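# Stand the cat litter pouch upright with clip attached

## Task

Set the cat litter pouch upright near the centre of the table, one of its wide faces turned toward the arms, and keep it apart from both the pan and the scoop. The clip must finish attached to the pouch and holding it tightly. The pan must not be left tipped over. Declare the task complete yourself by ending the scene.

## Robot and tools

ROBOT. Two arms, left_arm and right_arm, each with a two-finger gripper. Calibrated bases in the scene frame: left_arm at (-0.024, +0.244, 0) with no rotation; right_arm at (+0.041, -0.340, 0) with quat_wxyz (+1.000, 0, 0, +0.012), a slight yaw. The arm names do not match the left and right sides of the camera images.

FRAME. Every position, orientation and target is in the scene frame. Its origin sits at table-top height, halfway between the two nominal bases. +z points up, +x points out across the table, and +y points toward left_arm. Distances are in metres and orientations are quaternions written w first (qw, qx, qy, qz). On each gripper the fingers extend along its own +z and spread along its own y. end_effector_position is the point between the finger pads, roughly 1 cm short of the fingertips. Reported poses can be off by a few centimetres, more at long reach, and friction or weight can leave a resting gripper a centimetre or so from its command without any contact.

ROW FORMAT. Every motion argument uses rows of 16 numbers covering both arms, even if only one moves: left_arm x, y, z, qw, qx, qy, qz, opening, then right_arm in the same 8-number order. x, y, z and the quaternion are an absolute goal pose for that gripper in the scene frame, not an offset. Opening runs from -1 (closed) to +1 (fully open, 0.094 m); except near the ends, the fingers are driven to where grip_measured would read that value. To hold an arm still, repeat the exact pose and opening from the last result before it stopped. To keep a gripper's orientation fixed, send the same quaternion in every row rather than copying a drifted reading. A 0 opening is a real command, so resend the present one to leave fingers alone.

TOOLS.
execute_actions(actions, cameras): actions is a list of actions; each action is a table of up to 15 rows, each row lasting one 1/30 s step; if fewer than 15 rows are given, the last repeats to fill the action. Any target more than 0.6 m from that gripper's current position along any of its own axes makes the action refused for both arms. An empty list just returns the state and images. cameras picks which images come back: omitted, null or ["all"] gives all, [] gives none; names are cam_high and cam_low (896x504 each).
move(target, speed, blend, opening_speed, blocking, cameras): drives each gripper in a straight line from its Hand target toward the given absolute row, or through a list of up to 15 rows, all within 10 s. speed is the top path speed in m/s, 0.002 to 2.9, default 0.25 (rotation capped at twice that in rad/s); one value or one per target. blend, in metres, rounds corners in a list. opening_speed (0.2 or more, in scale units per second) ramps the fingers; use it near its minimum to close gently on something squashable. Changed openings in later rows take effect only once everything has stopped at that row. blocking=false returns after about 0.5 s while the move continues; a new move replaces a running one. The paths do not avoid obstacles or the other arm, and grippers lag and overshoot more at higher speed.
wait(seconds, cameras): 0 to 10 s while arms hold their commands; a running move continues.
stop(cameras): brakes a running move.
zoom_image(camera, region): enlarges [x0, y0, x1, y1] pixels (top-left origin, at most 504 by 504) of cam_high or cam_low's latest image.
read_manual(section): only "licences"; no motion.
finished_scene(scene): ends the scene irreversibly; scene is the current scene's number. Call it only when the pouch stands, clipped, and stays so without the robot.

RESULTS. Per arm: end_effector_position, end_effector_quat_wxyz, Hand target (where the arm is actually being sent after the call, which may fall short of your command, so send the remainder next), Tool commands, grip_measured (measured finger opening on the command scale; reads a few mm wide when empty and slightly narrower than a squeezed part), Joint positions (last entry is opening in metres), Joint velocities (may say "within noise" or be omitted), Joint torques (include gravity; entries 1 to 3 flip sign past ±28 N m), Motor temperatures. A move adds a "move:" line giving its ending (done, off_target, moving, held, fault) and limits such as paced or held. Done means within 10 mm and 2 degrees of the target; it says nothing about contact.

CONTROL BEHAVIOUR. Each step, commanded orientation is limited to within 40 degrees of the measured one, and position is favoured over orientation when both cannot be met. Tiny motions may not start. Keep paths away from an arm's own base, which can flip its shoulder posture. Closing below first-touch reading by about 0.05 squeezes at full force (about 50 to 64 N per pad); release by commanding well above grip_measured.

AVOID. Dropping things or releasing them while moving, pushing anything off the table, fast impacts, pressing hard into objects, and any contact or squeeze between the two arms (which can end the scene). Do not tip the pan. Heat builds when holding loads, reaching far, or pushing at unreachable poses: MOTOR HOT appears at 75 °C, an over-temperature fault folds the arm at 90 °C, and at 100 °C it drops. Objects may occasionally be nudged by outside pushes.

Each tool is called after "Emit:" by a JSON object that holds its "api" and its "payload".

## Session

Emit:
{"api": "execute_actions", "payload": {"actions": []}}

Emit:
{"api": "zoom_image", "payload": {"camera": "cam_high", "region": [230, 130, 700, 480]}}

Scene clock: 0.00 s.
left_arm: end_effector_position=(+0.1681, +0.5915, +0.1738) grip_measured=+1.000 end_effector_quat_wxyz=(-0.401, +0.723, -0.498, -0.263) | right_arm: end_effector_position=(+0.3793, -0.5114, +0.1383) grip_measured=+1.000 end_effector_quat_wxyz=(+0.661, +0.421, +0.621, -0.029)
Joint positions: left_arm=[0.805 1.402 0.912 -0.226 -0.605 -0.848 0.094] | right_arm=[-0.353 1.501 0.26 1.11 0.308 0.592 0.094]
Joint velocities: within noise
Joint torques (N m): no reading
Motor temperatures (°C): left_arm=[29 30 33 30 28 30 28] | right_arm=[27 32 31 28 26 27 28]
Heat: left arm: 33 °C; right arm: 32 °C.
Hand target: left_arm +0.1669, +0.5919, +0.1785; -0.403, +0.722, -0.495, -0.266 | right_arm +0.3797, -0.5119, +0.1393; +0.661, +0.419, +0.621, -0.032
Tool commands: left_gripper/opening=+1.0 right_gripper/opening=+1.0

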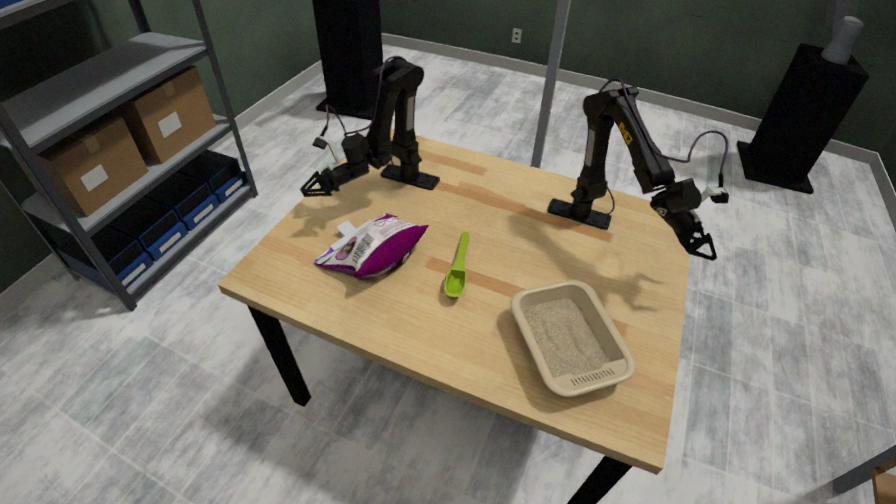

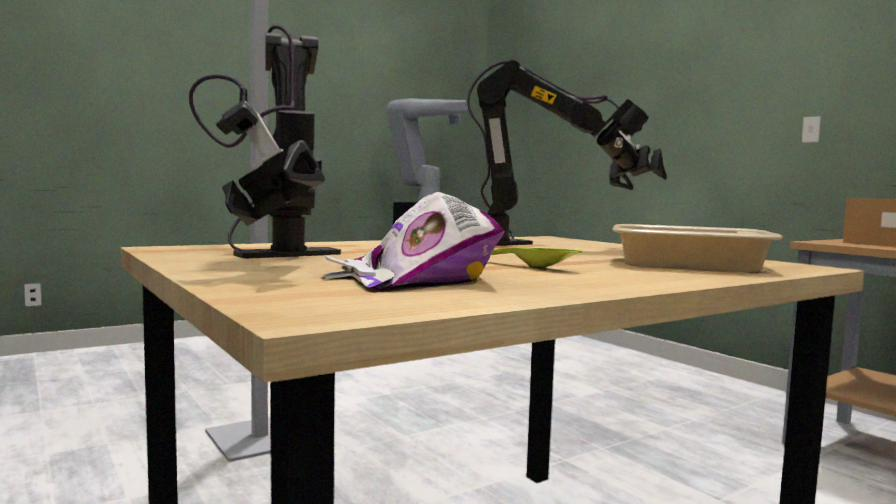

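Scaled by 1.072.

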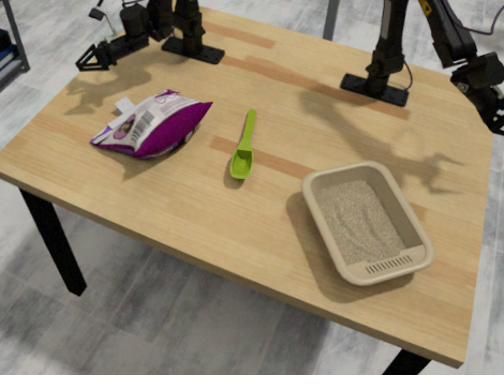

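Emit:
{"api": "zoom_image", "payload": {"camera": "cam_high", "region": [300, 200, 440, 290]}}

Emit:
{"api": "zoom_image", "payload": {"camera": "cam_low", "region": [310, 180, 520, 300]}}

Scaled by 3.600.

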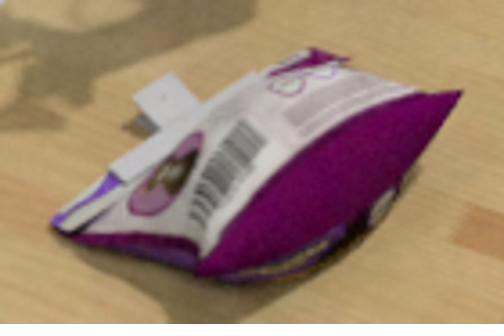

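Scaled by 2.400.

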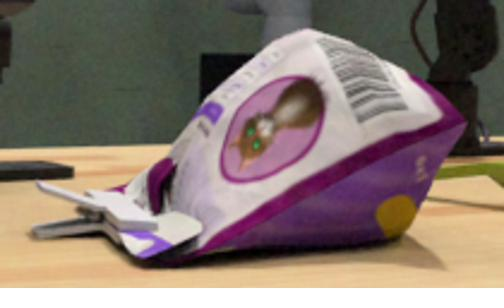

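Emit:
{"api": "zoom_image", "payload": {"camera": "cam_high", "region": [420, 220, 510, 310]}}

Emit:
{"api": "zoom_image", "payload": {"camera": "cam_low", "region": [480, 210, 620, 290]}}

Scaled by 5.600.

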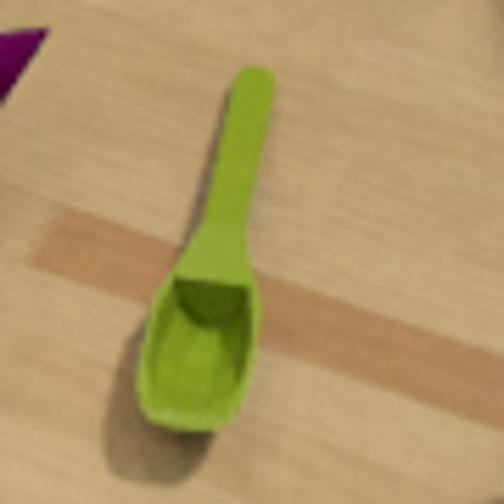

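Scaled by 3.600.

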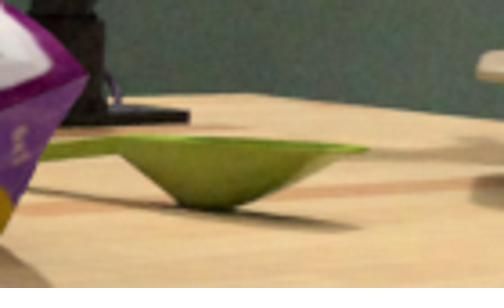

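Emit:
{"api": "move", "payload": {"target": [[0.26, 0.28, 0.20, 0, -0.1305, 0.9914, 0, 0.1, 0.3793, -0.5114, 0.1383, 0.661, 0.421, 0.621, -0.029, 1.0],[0.295, -0.034, 0.12, 0, -0.1305, 0.9914, 0, 0.1, 0.3793, -0.5114, 0.1383, 0.661, 0.421, 0.621, -0.029, 1.0]], "speed": 0.35, "blend": [0.08, 0]}}

Emit:
{"api": "zoom_image", "payload": {"camera": "cam_high", "region": [400, 190, 540, 310]}}

Scene clock: 9.03 s.
left_arm: end_effector_position=(+0.2914, -0.0352, +0.1203) grip_measured=+0.101 end_effector_quat_wxyz=(-0.002, -0.126, +0.992, -0.005) | right_arm: end_effector_position=(+0.3793, -0.5114, +0.1383) grip_measured=+1.000 end_effector_quat_wxyz=(+0.661, +0.421, +0.620, -0.029)
Joint positions: left_arm=[-0.723 2.175 2.065 -1.455 0.009 -0.976 0.052] | right_arm=[-0.353 1.501 0.26 1.11 0.308 0.592 0.094]
Joint torques (N m): left_arm=[0.42 -9.39 8.29 0.29 -0.15 -0.01] | right_arm=[-0.01 -4.19 4.74 1.78 -0.08 -0.02]
Heat: left arm: 35 °C; right arm: 33 °C.
Hand target: left_arm +0.2949, -0.0339, +0.1200; +0.000, -0.130, +0.991, +0.000 | right_arm +0.3793, -0.5114, +0.1383; +0.661, +0.421, +0.621, -0.029
Off the commanded pose: left_arm 0.004 m, 1 deg | right_arm 0.000 m, 0 deg.
move: done

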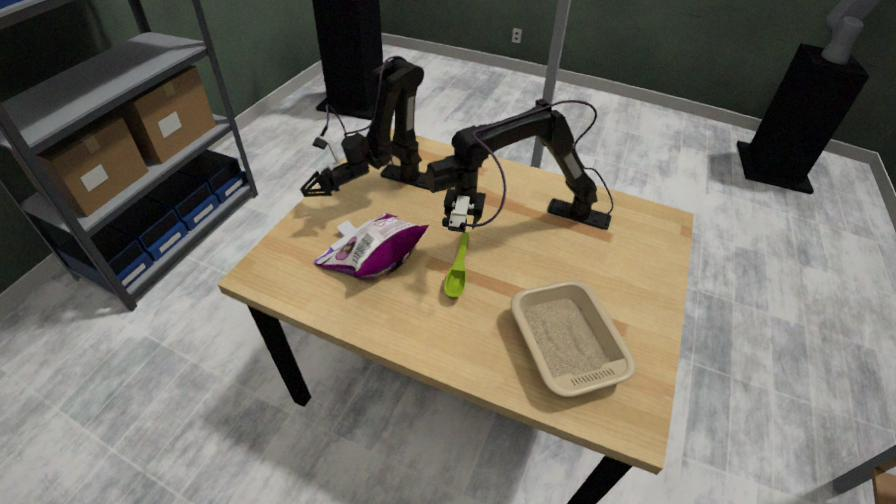

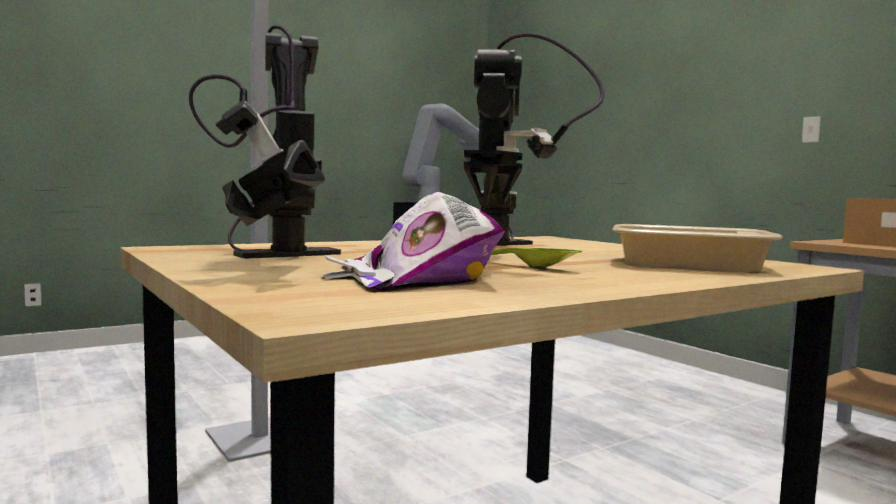

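Scaled by 3.600.

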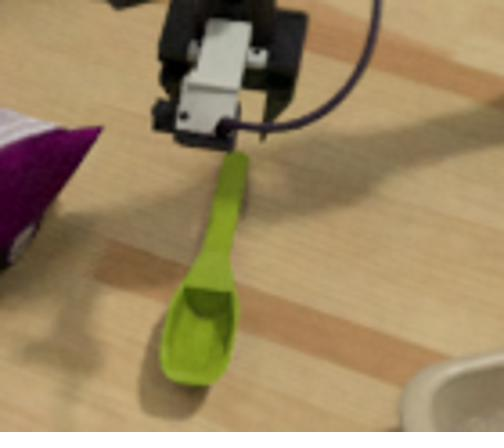

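Emit:
{"api": "move", "payload": {"target": [0.297, -0.033, 0.045, 0, -0.1305, 0.9914, 0, 0.1, 0.3793, -0.5114, 0.1383, 0.661, 0.421, 0.621, -0.029, 1.0], "speed": 0.12, "cameras": ["cam_high"]}}

Emit:
{"api": "zoom_image", "payload": {"camera": "cam_high", "region": [420, 190, 520, 290]}}

Scene clock: 10.50 s.
left_arm: end_effector_position=(+0.2944, -0.0363, +0.0538) grip_measured=+0.101 end_effector_quat_wxyz=(+0.000, -0.127, +0.992, -0.008) | right_arm: end_effector_position=(+0.3793, -0.5114, +0.1383) grip_measured=+1.000 end_effector_quat_wxyz=(+0.661, +0.421, +0.620, -0.029)
Joint positions: left_arm=[-0.721 2.181 1.811 -1.189 0.009 -0.976 0.052] | right_arm=[-0.353 1.501 0.26 1.11 0.308 0.592 0.094]
Joint torques (N m): left_arm=[0.54 -9.48 5.44 0.56 -0.11 0.02] | right_arm=[-0.12 -4.1 4.74 1.74 -0.02 -0.06]
Heat: left arm: 35 °C; right arm: 33 °C.
Hand target: left_arm +0.2969, -0.0329, +0.0451; +0.000, -0.130, +0.991, +0.000 | right_arm +0.3793, -0.5114, +0.1383; +0.661, +0.421, +0.621, -0.029
Off the commanded pose: left_arm 0.010 m, 1 deg | right_arm 0.000 m, 0 deg.
move: done
Images, in order (width x height): cam_high 896x504.

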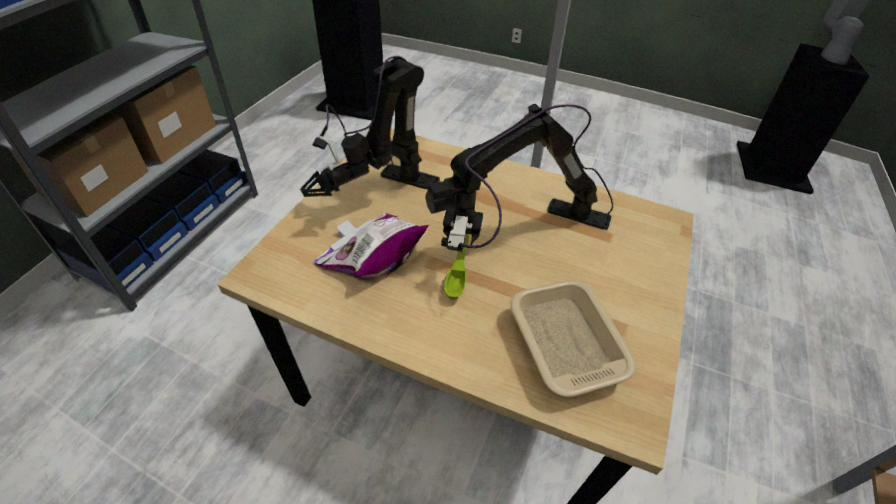

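Scaled by 5.040.

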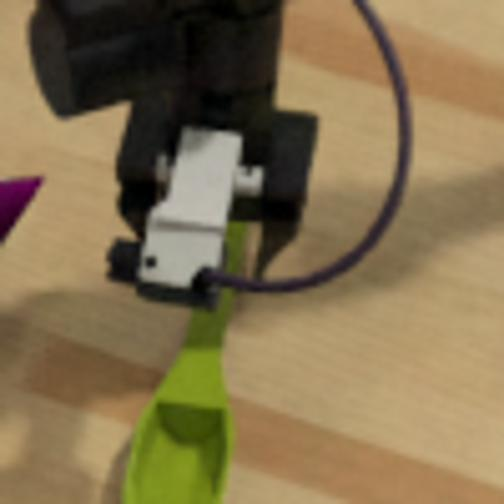

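Emit:
{"api": "move", "payload": {"target": [[0.298, -0.026, 0.024, 0, -0.1305, 0.9914, 0, 0.1, 0.3793, -0.5114, 0.1383, 0.661, 0.421, 0.621, -0.029, 1.0],[0.298, -0.026, 0.024, 0, -0.1305, 0.9914, 0, -0.4, 0.3793, -0.5114, 0.1383, 0.661, 0.421, 0.621, -0.029, 1.0]], "speed": 0.1, "opening_speed": 0.8, "cameras": ["cam_high"]}}

Emit:
{"api": "zoom_image", "payload": {"camera": "cam_high", "region": [420, 190, 520, 290]}}

Emit:
{"api": "zoom_image", "payload": {"camera": "cam_low", "region": [440, 130, 640, 290]}}

Scene clock: 12.77 s.
left_arm: end_effector_position=(+0.2966, -0.0297, +0.0337) grip_measured=-0.399 end_effector_quat_wxyz=(+0.002, -0.130, +0.991, -0.009) | right_arm: end_effector_position=(+0.3793, -0.5114, +0.1383) grip_measured=+1.000 end_effector_quat_wxyz=(+0.661, +0.421, +0.620, -0.029)
Joint positions: left_arm=[-0.705 2.181 1.73 -1.104 0.009 -0.967 0.028] | right_arm=[-0.353 1.501 0.26 1.11 0.308 0.593 0.094]
Joint torques (N m): left_arm=[0.32 -9.2 5.52 0.56 -0.15 0.08] | right_arm=[0.01 -4.14 4.81 1.75 0 -0.04]
Heat: left arm: 35 °C; right arm: 33 °C.
Hand target: left_arm +0.2978, -0.0258, +0.0241; +0.000, -0.131, +0.991, +0.000 | right_arm +0.3793, -0.5114, +0.1383; +0.661, +0.421, +0.621, -0.029
Off the commanded pose: left_arm 0.011 m, 1 deg | right_arm 0.000 m, 0 deg.
move: off_target (left_arm)
Images, in order (width x height): cam_high 896x504.

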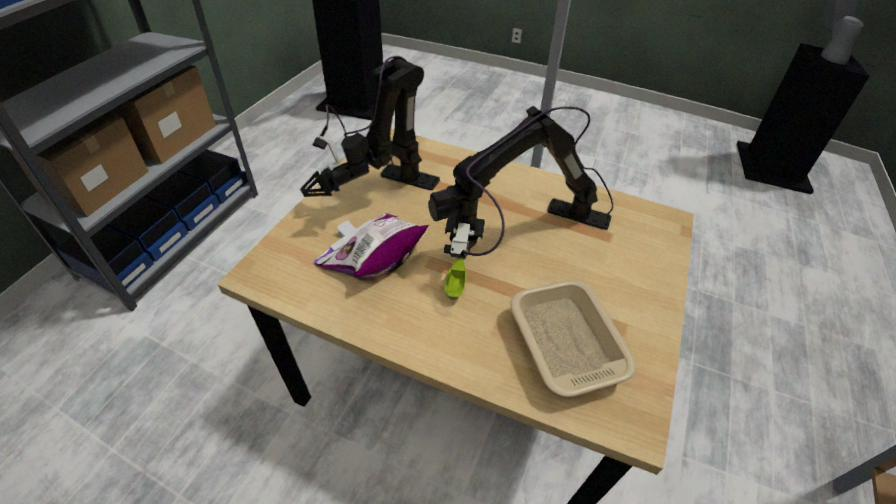

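Scaled by 5.040.

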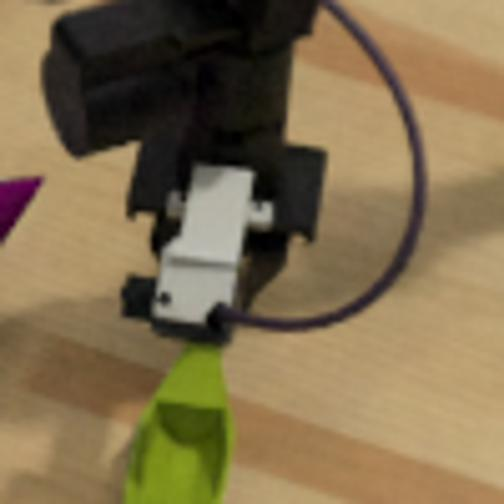

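This scene's latest camera images include none from cam_low. They are from: cam_high. cam_low's image comes with the result of a call that names it in "cameras".

Emit:
{"api": "move", "payload": {"target": [0.298, -0.026, 0.024, 0, -0.1305, 0.9914, 0, -0.95, 0.3793, -0.5114, 0.1383, 0.661, 0.421, 0.621, -0.029, 1.0], "speed": 0.1, "opening_speed": 0.4}}

Emit:
{"api": "zoom_image", "payload": {"camera": "cam_high", "region": [420, 190, 520, 290]}}

Emit:
{"api": "zoom_image", "payload": {"camera": "cam_low", "region": [440, 130, 640, 290]}}

Scene clock: 14.47 s.
left_arm: end_effector_position=(+0.2968, -0.0298, +0.0337) grip_measured=-0.594 end_effector_quat_wxyz=(+0.002, -0.130, +0.991, -0.009) | right_arm: end_effector_position=(+0.3793, -0.5114, +0.1383) grip_measured=+1.000 end_effector_quat_wxyz=(+0.661, +0.421, +0.620, -0.029)
Joint positions: left_arm=[-0.705 2.181 1.73 -1.104 0.009 -0.966 0.019] | right_arm=[-0.353 1.501 0.26 1.11 0.308 0.593 0.094]
Joint torques (N m): left_arm=[0.49 -9.44 5.33 0.58 -0.1 0.07] | right_arm=[0.01 -4.15 4.67 1.78 -0.03 -0.09]
Heat: left arm: 35 °C; right arm: 33 °C.
Hand target: left_arm +0.2978, -0.0258, +0.0241; +0.000, -0.131, +0.991, +0.000 | right_arm +0.3793, -0.5114, +0.1383; +0.661, +0.421, +0.621, -0.029
Off the commanded pose: left_arm 0.011 m, 1 deg | right_arm 0.000 m, 0 deg.
move: off_target (left_arm)

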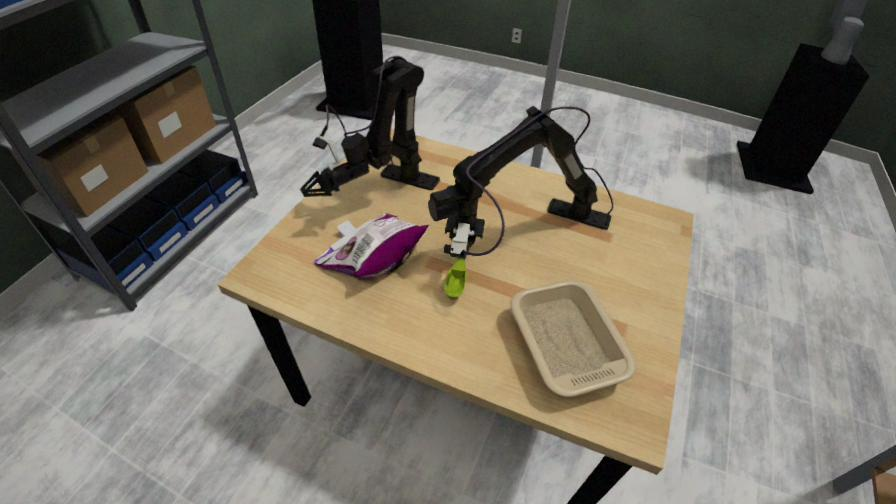

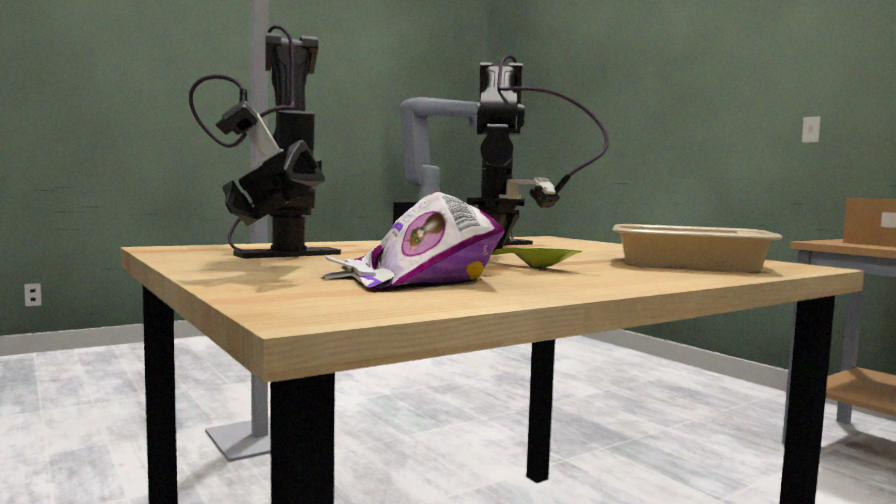

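Scaled by 5.040.

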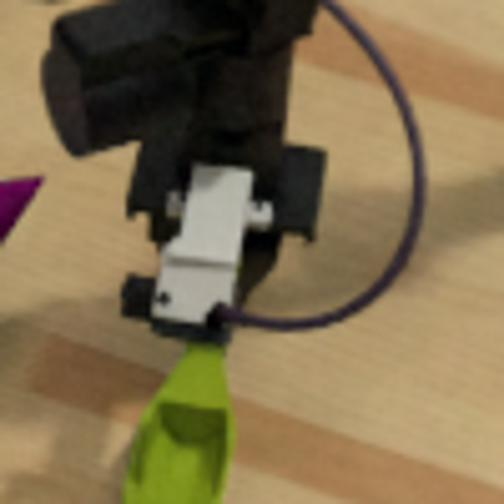

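Scaled by 2.520.

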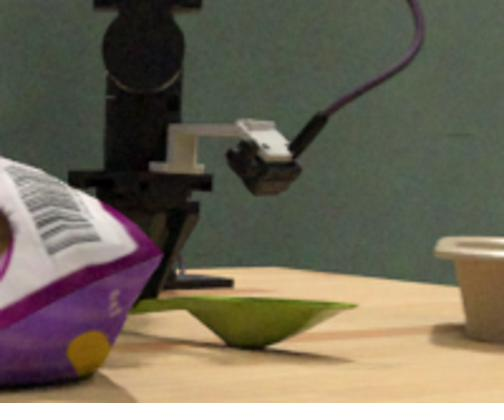

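Emit:
{"api": "move", "payload": {"target": [[0.295, -0.02, 0.12, 0, -0.1305, 0.9914, 0, -0.95, 0.3793, -0.5114, 0.1383, 0.661, 0.421, 0.621, -0.029, 1.0],[0.27, 0.22, 0.16, 0, -0.3007, 0.9537, 0, -0.95, 0.3793, -0.5114, 0.1383, 0.661, 0.421, 0.621, -0.029, 1.0],[0.17, 0.385, 0.12, 0, -0.5, 0.866, 0, -0.95, 0.3793, -0.5114, 0.1383, 0.661, 0.421, 0.621, -0.029, 1.0],[0.17, 0.385, 0.04, 0, -0.5, 0.866, 0, -0.95, 0.3793, -0.5114, 0.1383, 0.661, 0.421, 0.621, -0.029, 1.0]], "speed": [0.2, 0.3, 0.25, 0.08], "blend": [0.03, 0.06, 0.02, 0]}}

Emit:
{"api": "zoom_image", "payload": {"camera": "cam_high", "region": [540, 170, 700, 290]}}

Emit:
{"api": "zoom_image", "payload": {"camera": "cam_low", "region": [480, 150, 680, 270]}}

Scene clock: 18.63 s.
left_arm: end_effector_position=(+0.1690, +0.3835, +0.0433) grip_measured=-0.594 end_effector_quat_wxyz=(-0.002, -0.501, +0.865, -0.001) | right_arm: end_effector_position=(+0.3793, -0.5114, +0.1383) grip_measured=+1.000 end_effector_quat_wxyz=(+0.661, +0.421, +0.620, -0.029)
Joint positions: left_arm=[0.622 1.51 0.903 -0.969 0.001 -0.428 0.019] | right_arm=[-0.353 1.501 0.26 1.11 0.308 0.593 0.094]
Joint torques (N m): left_arm=[0.13 -3.9 5.44 0.63 -0.01 0.02] | right_arm=[-0.03 -4.25 4.68 1.73 -0.02 -0.05]
Motor temperatures (°C): left_arm=[29 35 35 30 28 30 28] | right_arm=[27 34 33 32 26 27 28]
Heat: left arm: 35 °C; right arm: 34 °C.
Hand target: left_arm +0.1700, +0.3849, +0.0401; +0.000, -0.500, +0.866, +0.000 | right_arm +0.3793, -0.5114, +0.1383; +0.661, +0.421, +0.621, -0.029
Off the commanded pose: left_arm 0.004 m, 0 deg | right_arm 0.000 m, 0 deg.
move: done

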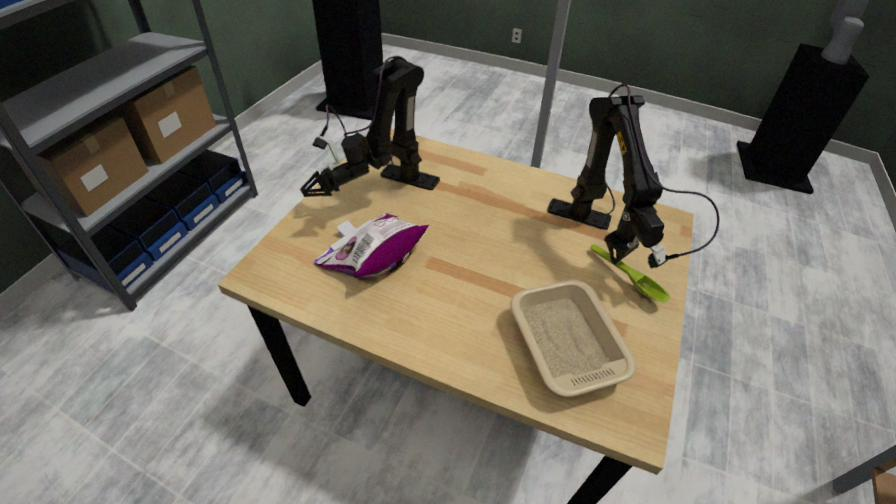

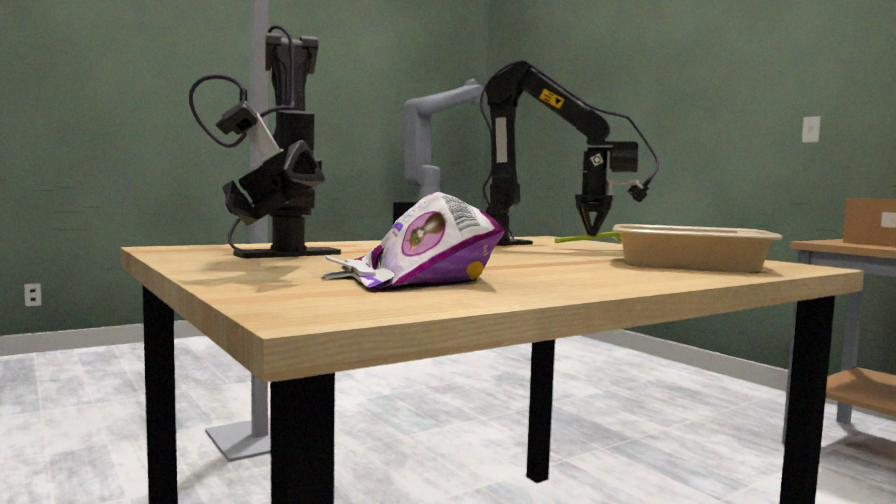

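Scaled by 3.150.

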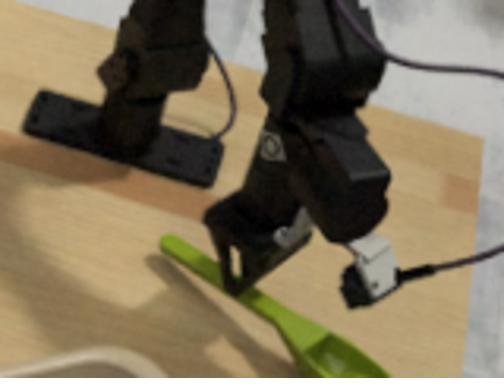

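Scaled by 2.520.

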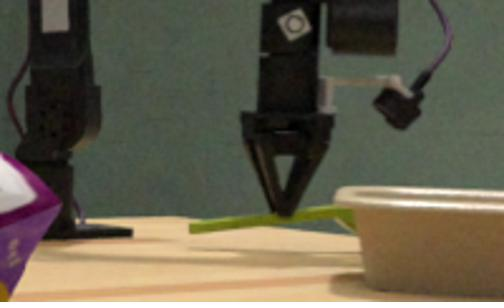

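Emit:
{"api": "move", "payload": {"target": [[0.17, 0.385, 0.030, 0, -0.5, 0.866, 0, -0.95, 0.3793, -0.5114, 0.1383, 0.661, 0.421, 0.621, -0.029, 1.0],[0.17, 0.385, 0.030, 0, -0.5, 0.866, 0, 0.0, 0.3793, -0.5114, 0.1383, 0.661, 0.421, 0.621, -0.029, 1.0],[0.17, 0.385, 0.12, 0, -0.5, 0.866, 0, 0.0, 0.3793, -0.5114, 0.1383, 0.661, 0.421, 0.621, -0.029, 1.0]], "speed": [0.04, 0.1, 0.2], "opening_speed": 0.6}}

Emit:
{"api": "zoom_image", "payload": {"camera": "cam_high", "region": [300, 190, 460, 300]}}

Emit:
{"api": "zoom_image", "payload": {"camera": "cam_low", "region": [310, 170, 530, 300]}}

Scene clock: 22.97 s.
left_arm: end_effector_position=(+0.1688, +0.3833, +0.1134) grip_measured=-0.001 end_effector_quat_wxyz=(-0.008, -0.501, +0.865, -0.001) | right_arm: end_effector_position=(+0.3793, -0.5114, +0.1383) grip_measured=+1.000 end_effector_quat_wxyz=(+0.661, +0.421, +0.620, -0.029)
Joint positions: left_arm=[0.622 1.46 1.143 -1.271 0.001 -0.427 0.047] | right_arm=[-0.353 1.501 0.26 1.11 0.308 0.593 0.094]
Joint torques (N m): left_arm=[0.03 -5.15 7.61 0.3 -0.03 0.04] | right_arm=[-0.23 -4.38 4.75 1.79 -0.02 -0.09]
Heat: left arm: 35 °C; right arm: 34 °C.
Hand target: left_arm +0.1699, +0.3849, +0.1198; +0.000, -0.500, +0.866, +0.000 | right_arm +0.3793, -0.5114, +0.1383; +0.661, +0.421, +0.621, -0.029
Off the commanded pose: left_arm 0.007 m, 1 deg | right_arm 0.000 m, 0 deg.
move: done

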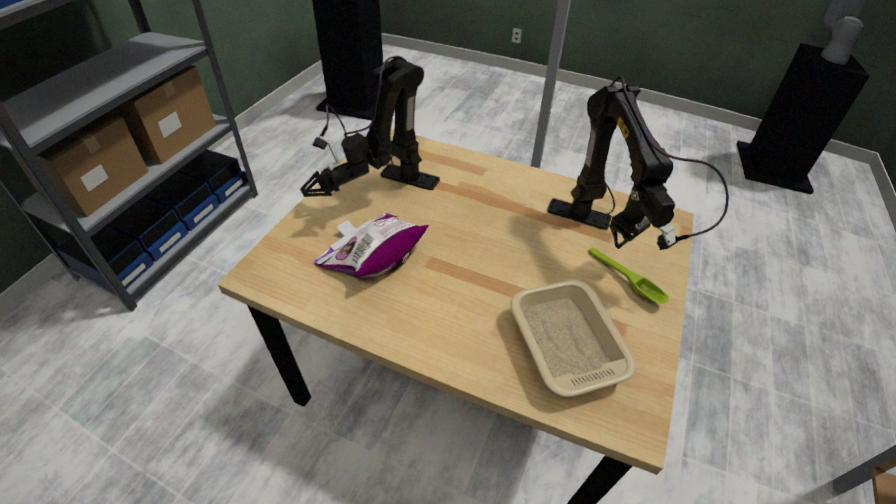

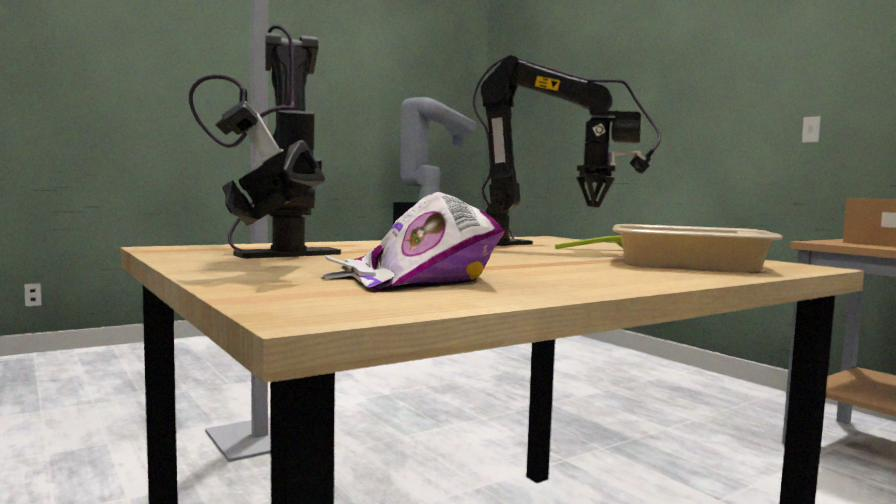

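Scaled by 3.150.

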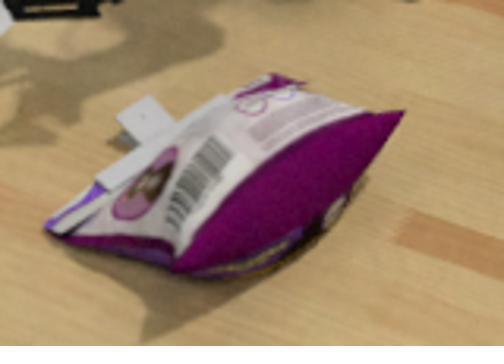

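Scaled by 2.291.

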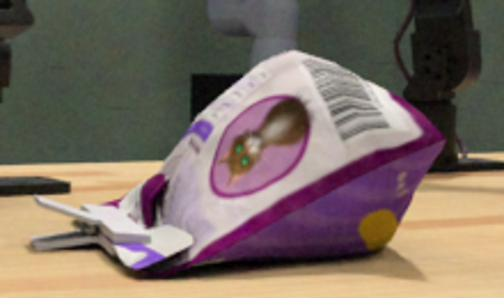

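Emit:
{"api": "move", "payload": {"target": [[0.26, 0.22, 0.17, 0.2631, -0.0993, 0.7754, -0.5667, 0.17, 0.3793, -0.5114, 0.1383, 0.661, 0.421, 0.621, -0.029, 1.0],[0.255, -0.08, 0.105, 0.2631, -0.0993, 0.7754, -0.5667, 0.17, 0.3793, -0.5114, 0.1383, 0.661, 0.421, 0.621, -0.029, 1.0]], "speed": 0.3, "blend": [0.05, 0]}}

Emit:
{"api": "zoom_image", "payload": {"camera": "cam_high", "region": [370, 180, 490, 280]}}

Emit:
{"api": "zoom_image", "payload": {"camera": "cam_low", "region": [400, 130, 600, 290]}}

Scene clock: 28.40 s.
left_arm: end_effector_position=(+0.2572, -0.0807, +0.1120) grip_measured=+0.169 end_effector_quat_wxyz=(+0.264, -0.098, +0.771, -0.571) | right_arm: end_effector_position=(+0.3793, -0.5114, +0.1383) grip_measured=+1.000 end_effector_quat_wxyz=(+0.661, +0.421, +0.620, -0.029)
Joint positions: left_arm=[-0.758 1.72 0.454 1.05 0.248 -1.211 0.055] | right_arm=[-0.353 1.501 0.26 1.11 0.308 0.593 0.094]
Joint torques (N m): left_arm=[-0.5 -4.63 4.18 2.14 -0.06 0.04] | right_arm=[-0.38 -4.14 4.83 1.7 -0.02 -0.03]
Heat: left arm: 35 °C; right arm: 34 °C.
Hand target: left_arm +0.2549, -0.0800, +0.1051; +0.263, -0.099, +0.775, -0.566 | right_arm +0.3793, -0.5114, +0.1383; +0.661, +0.421, +0.621, -0.029
Off the commanded pose: left_arm 0.007 m, 1 deg | right_arm 0.000 m, 0 deg.
move: done

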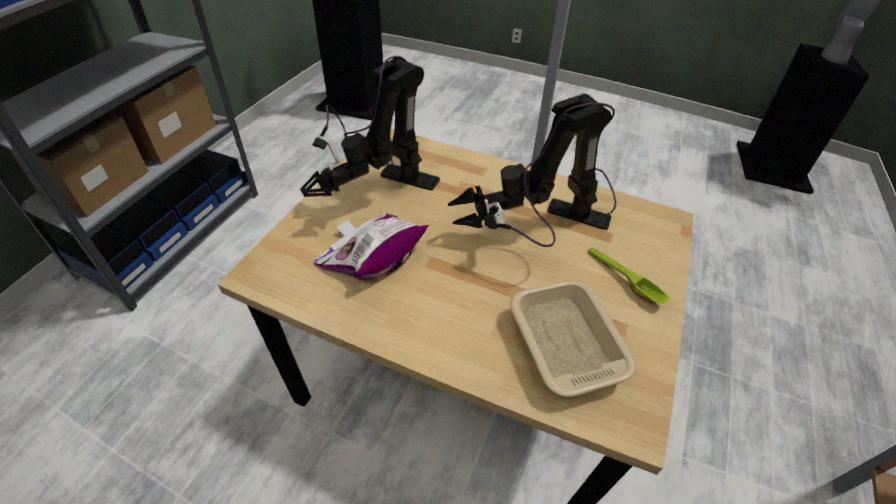

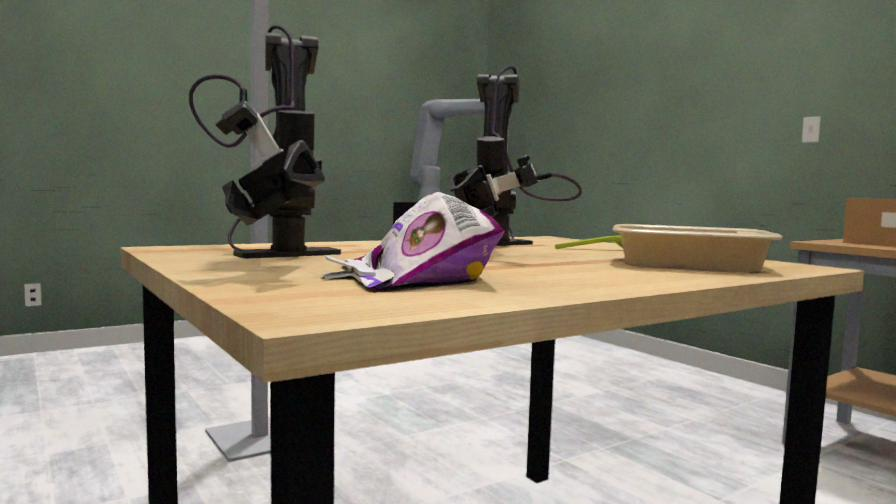

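Scaled by 4.200.

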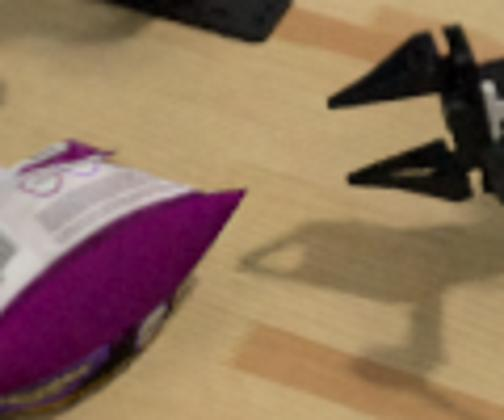

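Scaled by 2.520.

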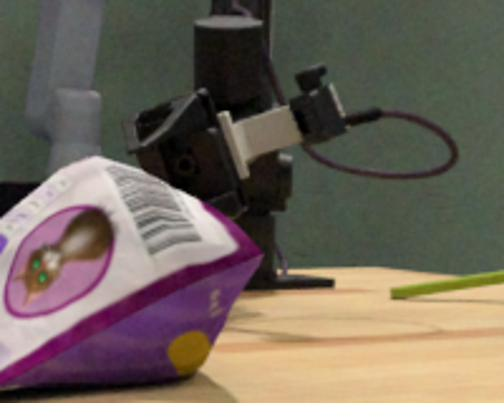

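Emit:
{"api": "move", "payload": {"target": [0.278, -0.115, 0.082, 0.2631, -0.0993, 0.7754, -0.5667, 0.17, 0.3793, -0.5114, 0.1383, 0.661, 0.421, 0.621, -0.029, 1.0], "speed": 0.1}}

Emit:
{"api": "zoom_image", "payload": {"camera": "cam_high", "region": [390, 190, 470, 260]}}

Emit:
{"api": "zoom_image", "payload": {"camera": "cam_low", "region": [420, 160, 540, 280]}}

Scene clock: 30.63 s.
left_arm: end_effector_position=(+0.2750, -0.1104, +0.0804) grip_measured=+0.169 end_effector_quat_wxyz=(+0.258, -0.101, +0.778, -0.564) | right_arm: end_effector_position=(+0.3793, -0.5114, +0.1383) grip_measured=+1.000 end_effector_quat_wxyz=(+0.661, +0.421, +0.620, -0.029)
Joint positions: left_arm=[-0.789 1.936 0.578 1.118 0.218 -1.218 0.055] | right_arm=[-0.353 1.501 0.26 1.11 0.308 0.593 0.094]
Joint torques (N m): left_arm=[-0.42 -5.91 6.13 2.12 -0.03 0.06] | right_arm=[-0.05 -4.29 4.86 1.77 -0.02 -0.01]
Heat: left arm: 35 °C; right arm: 34 °C.
Hand target: left_arm +0.2779, -0.1148, +0.0820; +0.263, -0.099, +0.775, -0.566 | right_arm +0.3793, -0.5114, +0.1383; +0.661, +0.421, +0.621, -0.029
Off the commanded pose: left_arm 0.006 m, 1 deg | right_arm 0.000 m, 0 deg.
move: done

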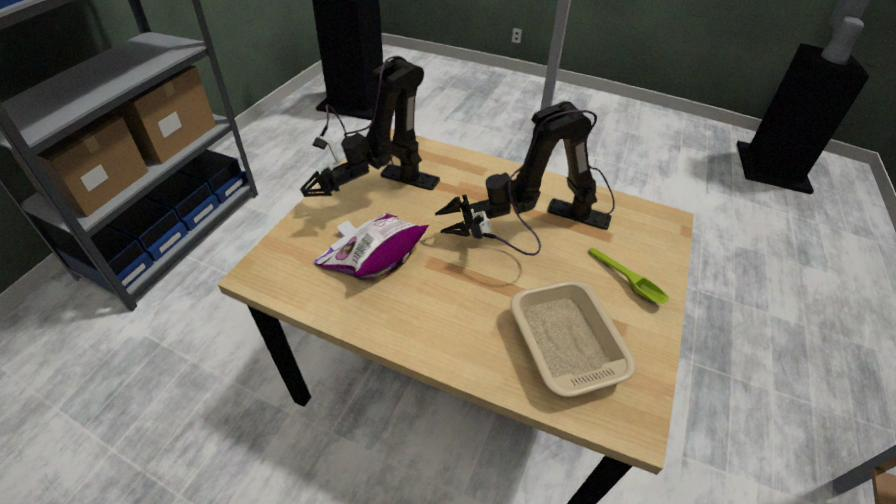

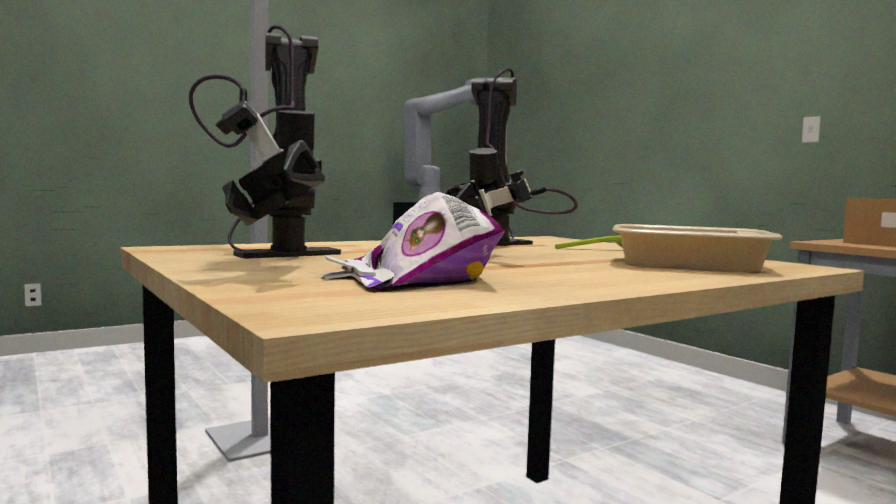

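Scaled by 6.300.

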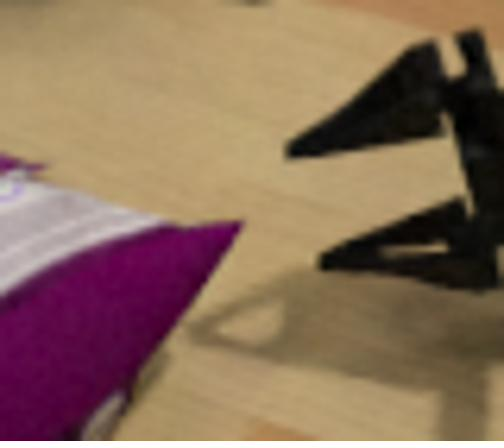

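Scaled by 4.200.

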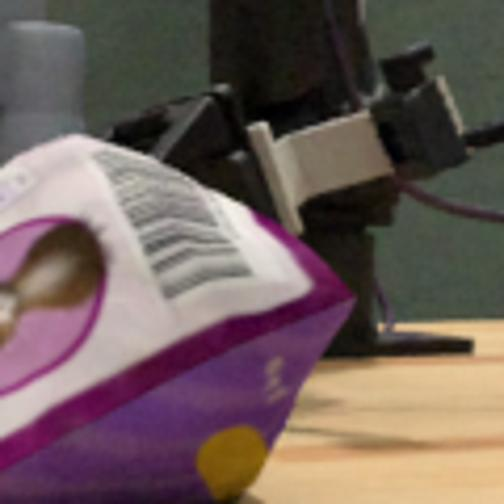

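Emit:
{"api": "move", "payload": {"target": [0.306, -0.160, 0.070, 0.2631, -0.0993, 0.7754, -0.5667, 0.17, 0.3793, -0.5114, 0.1383, 0.661, 0.421, 0.621, -0.029, 1.0], "speed": 0.07}}

Emit:
{"api": "zoom_image", "payload": {"camera": "cam_high", "region": [380, 190, 460, 260]}}

Scene clock: 32.33 s.
left_arm: end_effector_position=(+0.3045, -0.1561, +0.0768) grip_measured=+0.169 end_effector_quat_wxyz=(+0.265, -0.098, +0.770, -0.573) | right_arm: end_effector_position=(+0.3793, -0.5114, +0.1383) grip_measured=+1.000 end_effector_quat_wxyz=(+0.661, +0.421, +0.620, -0.029)
Joint positions: left_arm=[-0.822 2.095 0.8 1.086 0.185 -1.226 0.055] | right_arm=[-0.353 1.501 0.26 1.11 0.308 0.593 0.094]
Joint torques (N m): left_arm=[-0.42 -7.41 6.6 1.91 -0.06 0.02] | right_arm=[-0.18 -4.45 4.72 1.78 -0.07 -0.05]
Heat: left arm: 35 °C; right arm: 34 °C.
Hand target: left_arm +0.3057, -0.1597, +0.0701; +0.263, -0.099, +0.775, -0.566 | right_arm +0.3793, -0.5114, +0.1383; +0.661, +0.421, +0.621, -0.029
Off the commanded pose: left_arm 0.008 m, 1 deg | right_arm 0.000 m, 0 deg.
move: done

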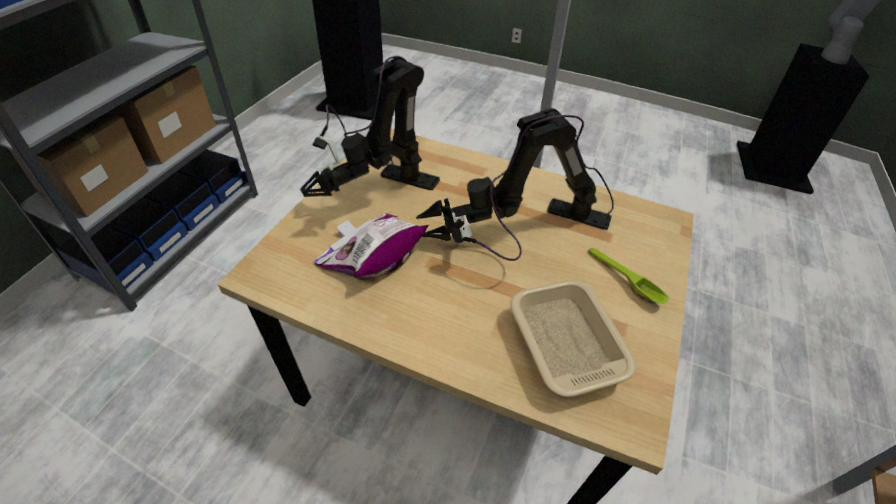

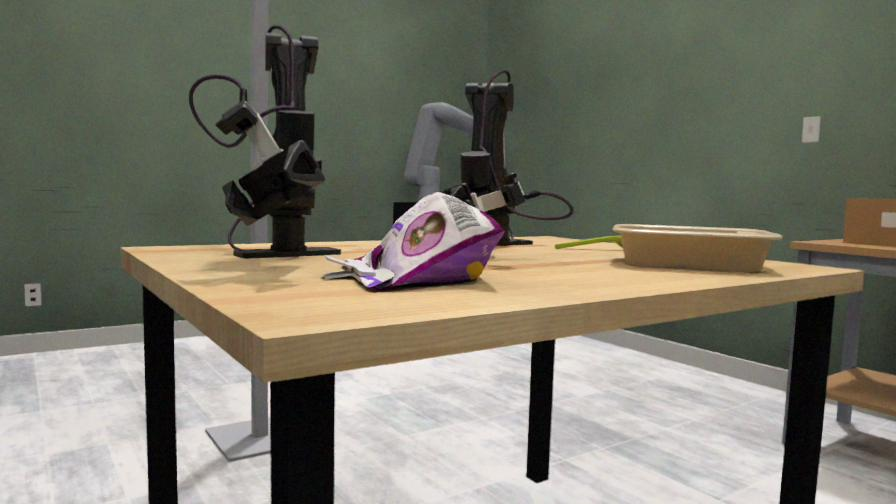

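Scaled by 6.300.

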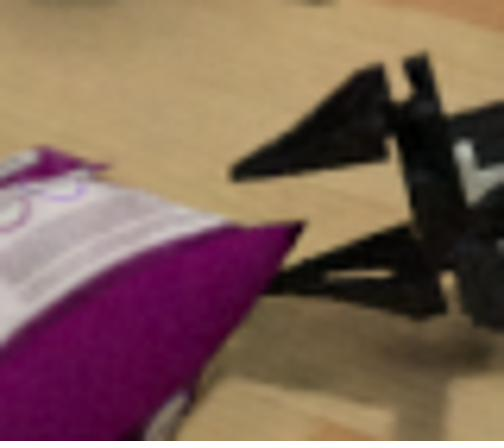

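Emit:
{"api": "move", "payload": {"target": [0.308, -0.163, 0.068, 0.2631, -0.0993, 0.7754, -0.5667, -0.96, 0.3793, -0.5114, 0.1383, 0.661, 0.421, 0.621, -0.029, 1.0], "speed": 0.05, "opening_speed": 0.4}}

Emit:
{"api": "zoom_image", "payload": {"camera": "cam_high", "region": [380, 190, 460, 260]}}

Scene clock: 35.73 s.
left_arm: end_effector_position=(+0.3052, -0.1592, +0.0687) grip_measured=-0.953 end_effector_quat_wxyz=(+0.259, -0.100, +0.776, -0.566) | right_arm: end_effector_position=(+0.3793, -0.5114, +0.1383) grip_measured=+1.000 end_effector_quat_wxyz=(+0.661, +0.421, +0.620, -0.029)
Joint positions: left_arm=[-0.826 2.114 0.817 1.066 0.182 -1.227 0.002] | right_arm=[-0.353 1.501 0.26 1.11 0.308 0.593 0.094]
Joint torques (N m): left_arm=[-0.14 -7.75 6.46 2.09 -0.07 0.09] | right_arm=[-0.13 -4.21 4.86 1.77 -0.03 -0.04]
Heat: left arm: 35 °C; right arm: 34 °C.
Hand target: left_arm +0.3079, -0.1629, +0.0681; +0.263, -0.099, +0.775, -0.566 | right_arm +0.3793, -0.5114, +0.1383; +0.661, +0.421, +0.621, -0.029
Off the commanded pose: left_arm 0.005 m, 0 deg | right_arm 0.000 m, 0 deg.
move: done

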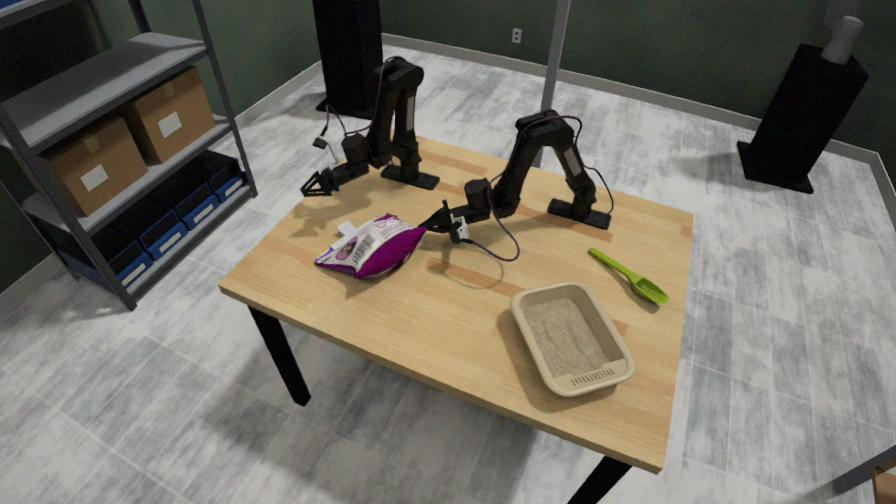

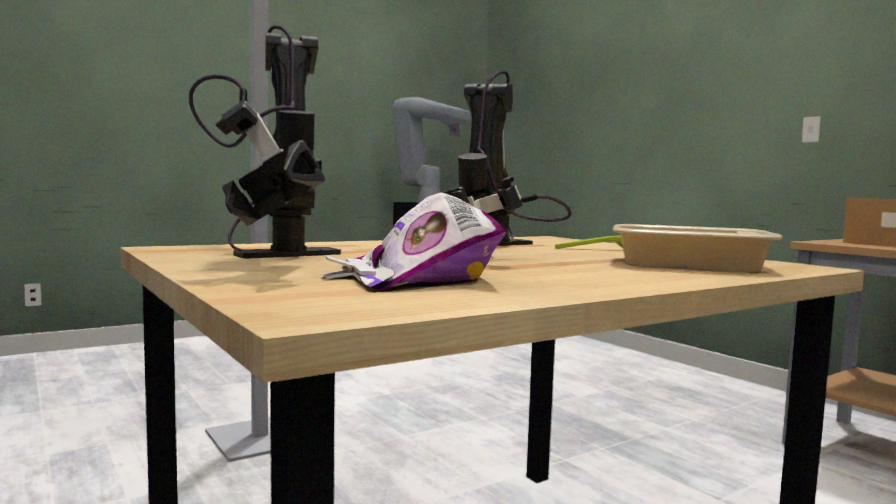

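Scaled by 6.300.

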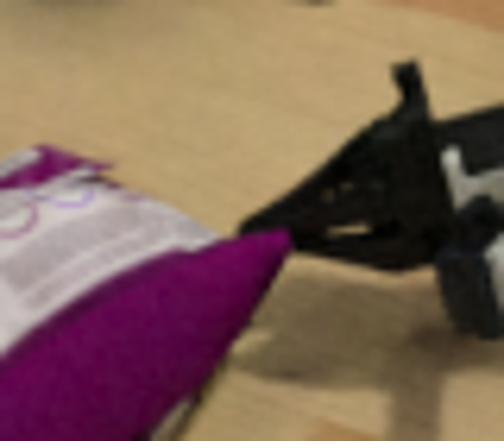

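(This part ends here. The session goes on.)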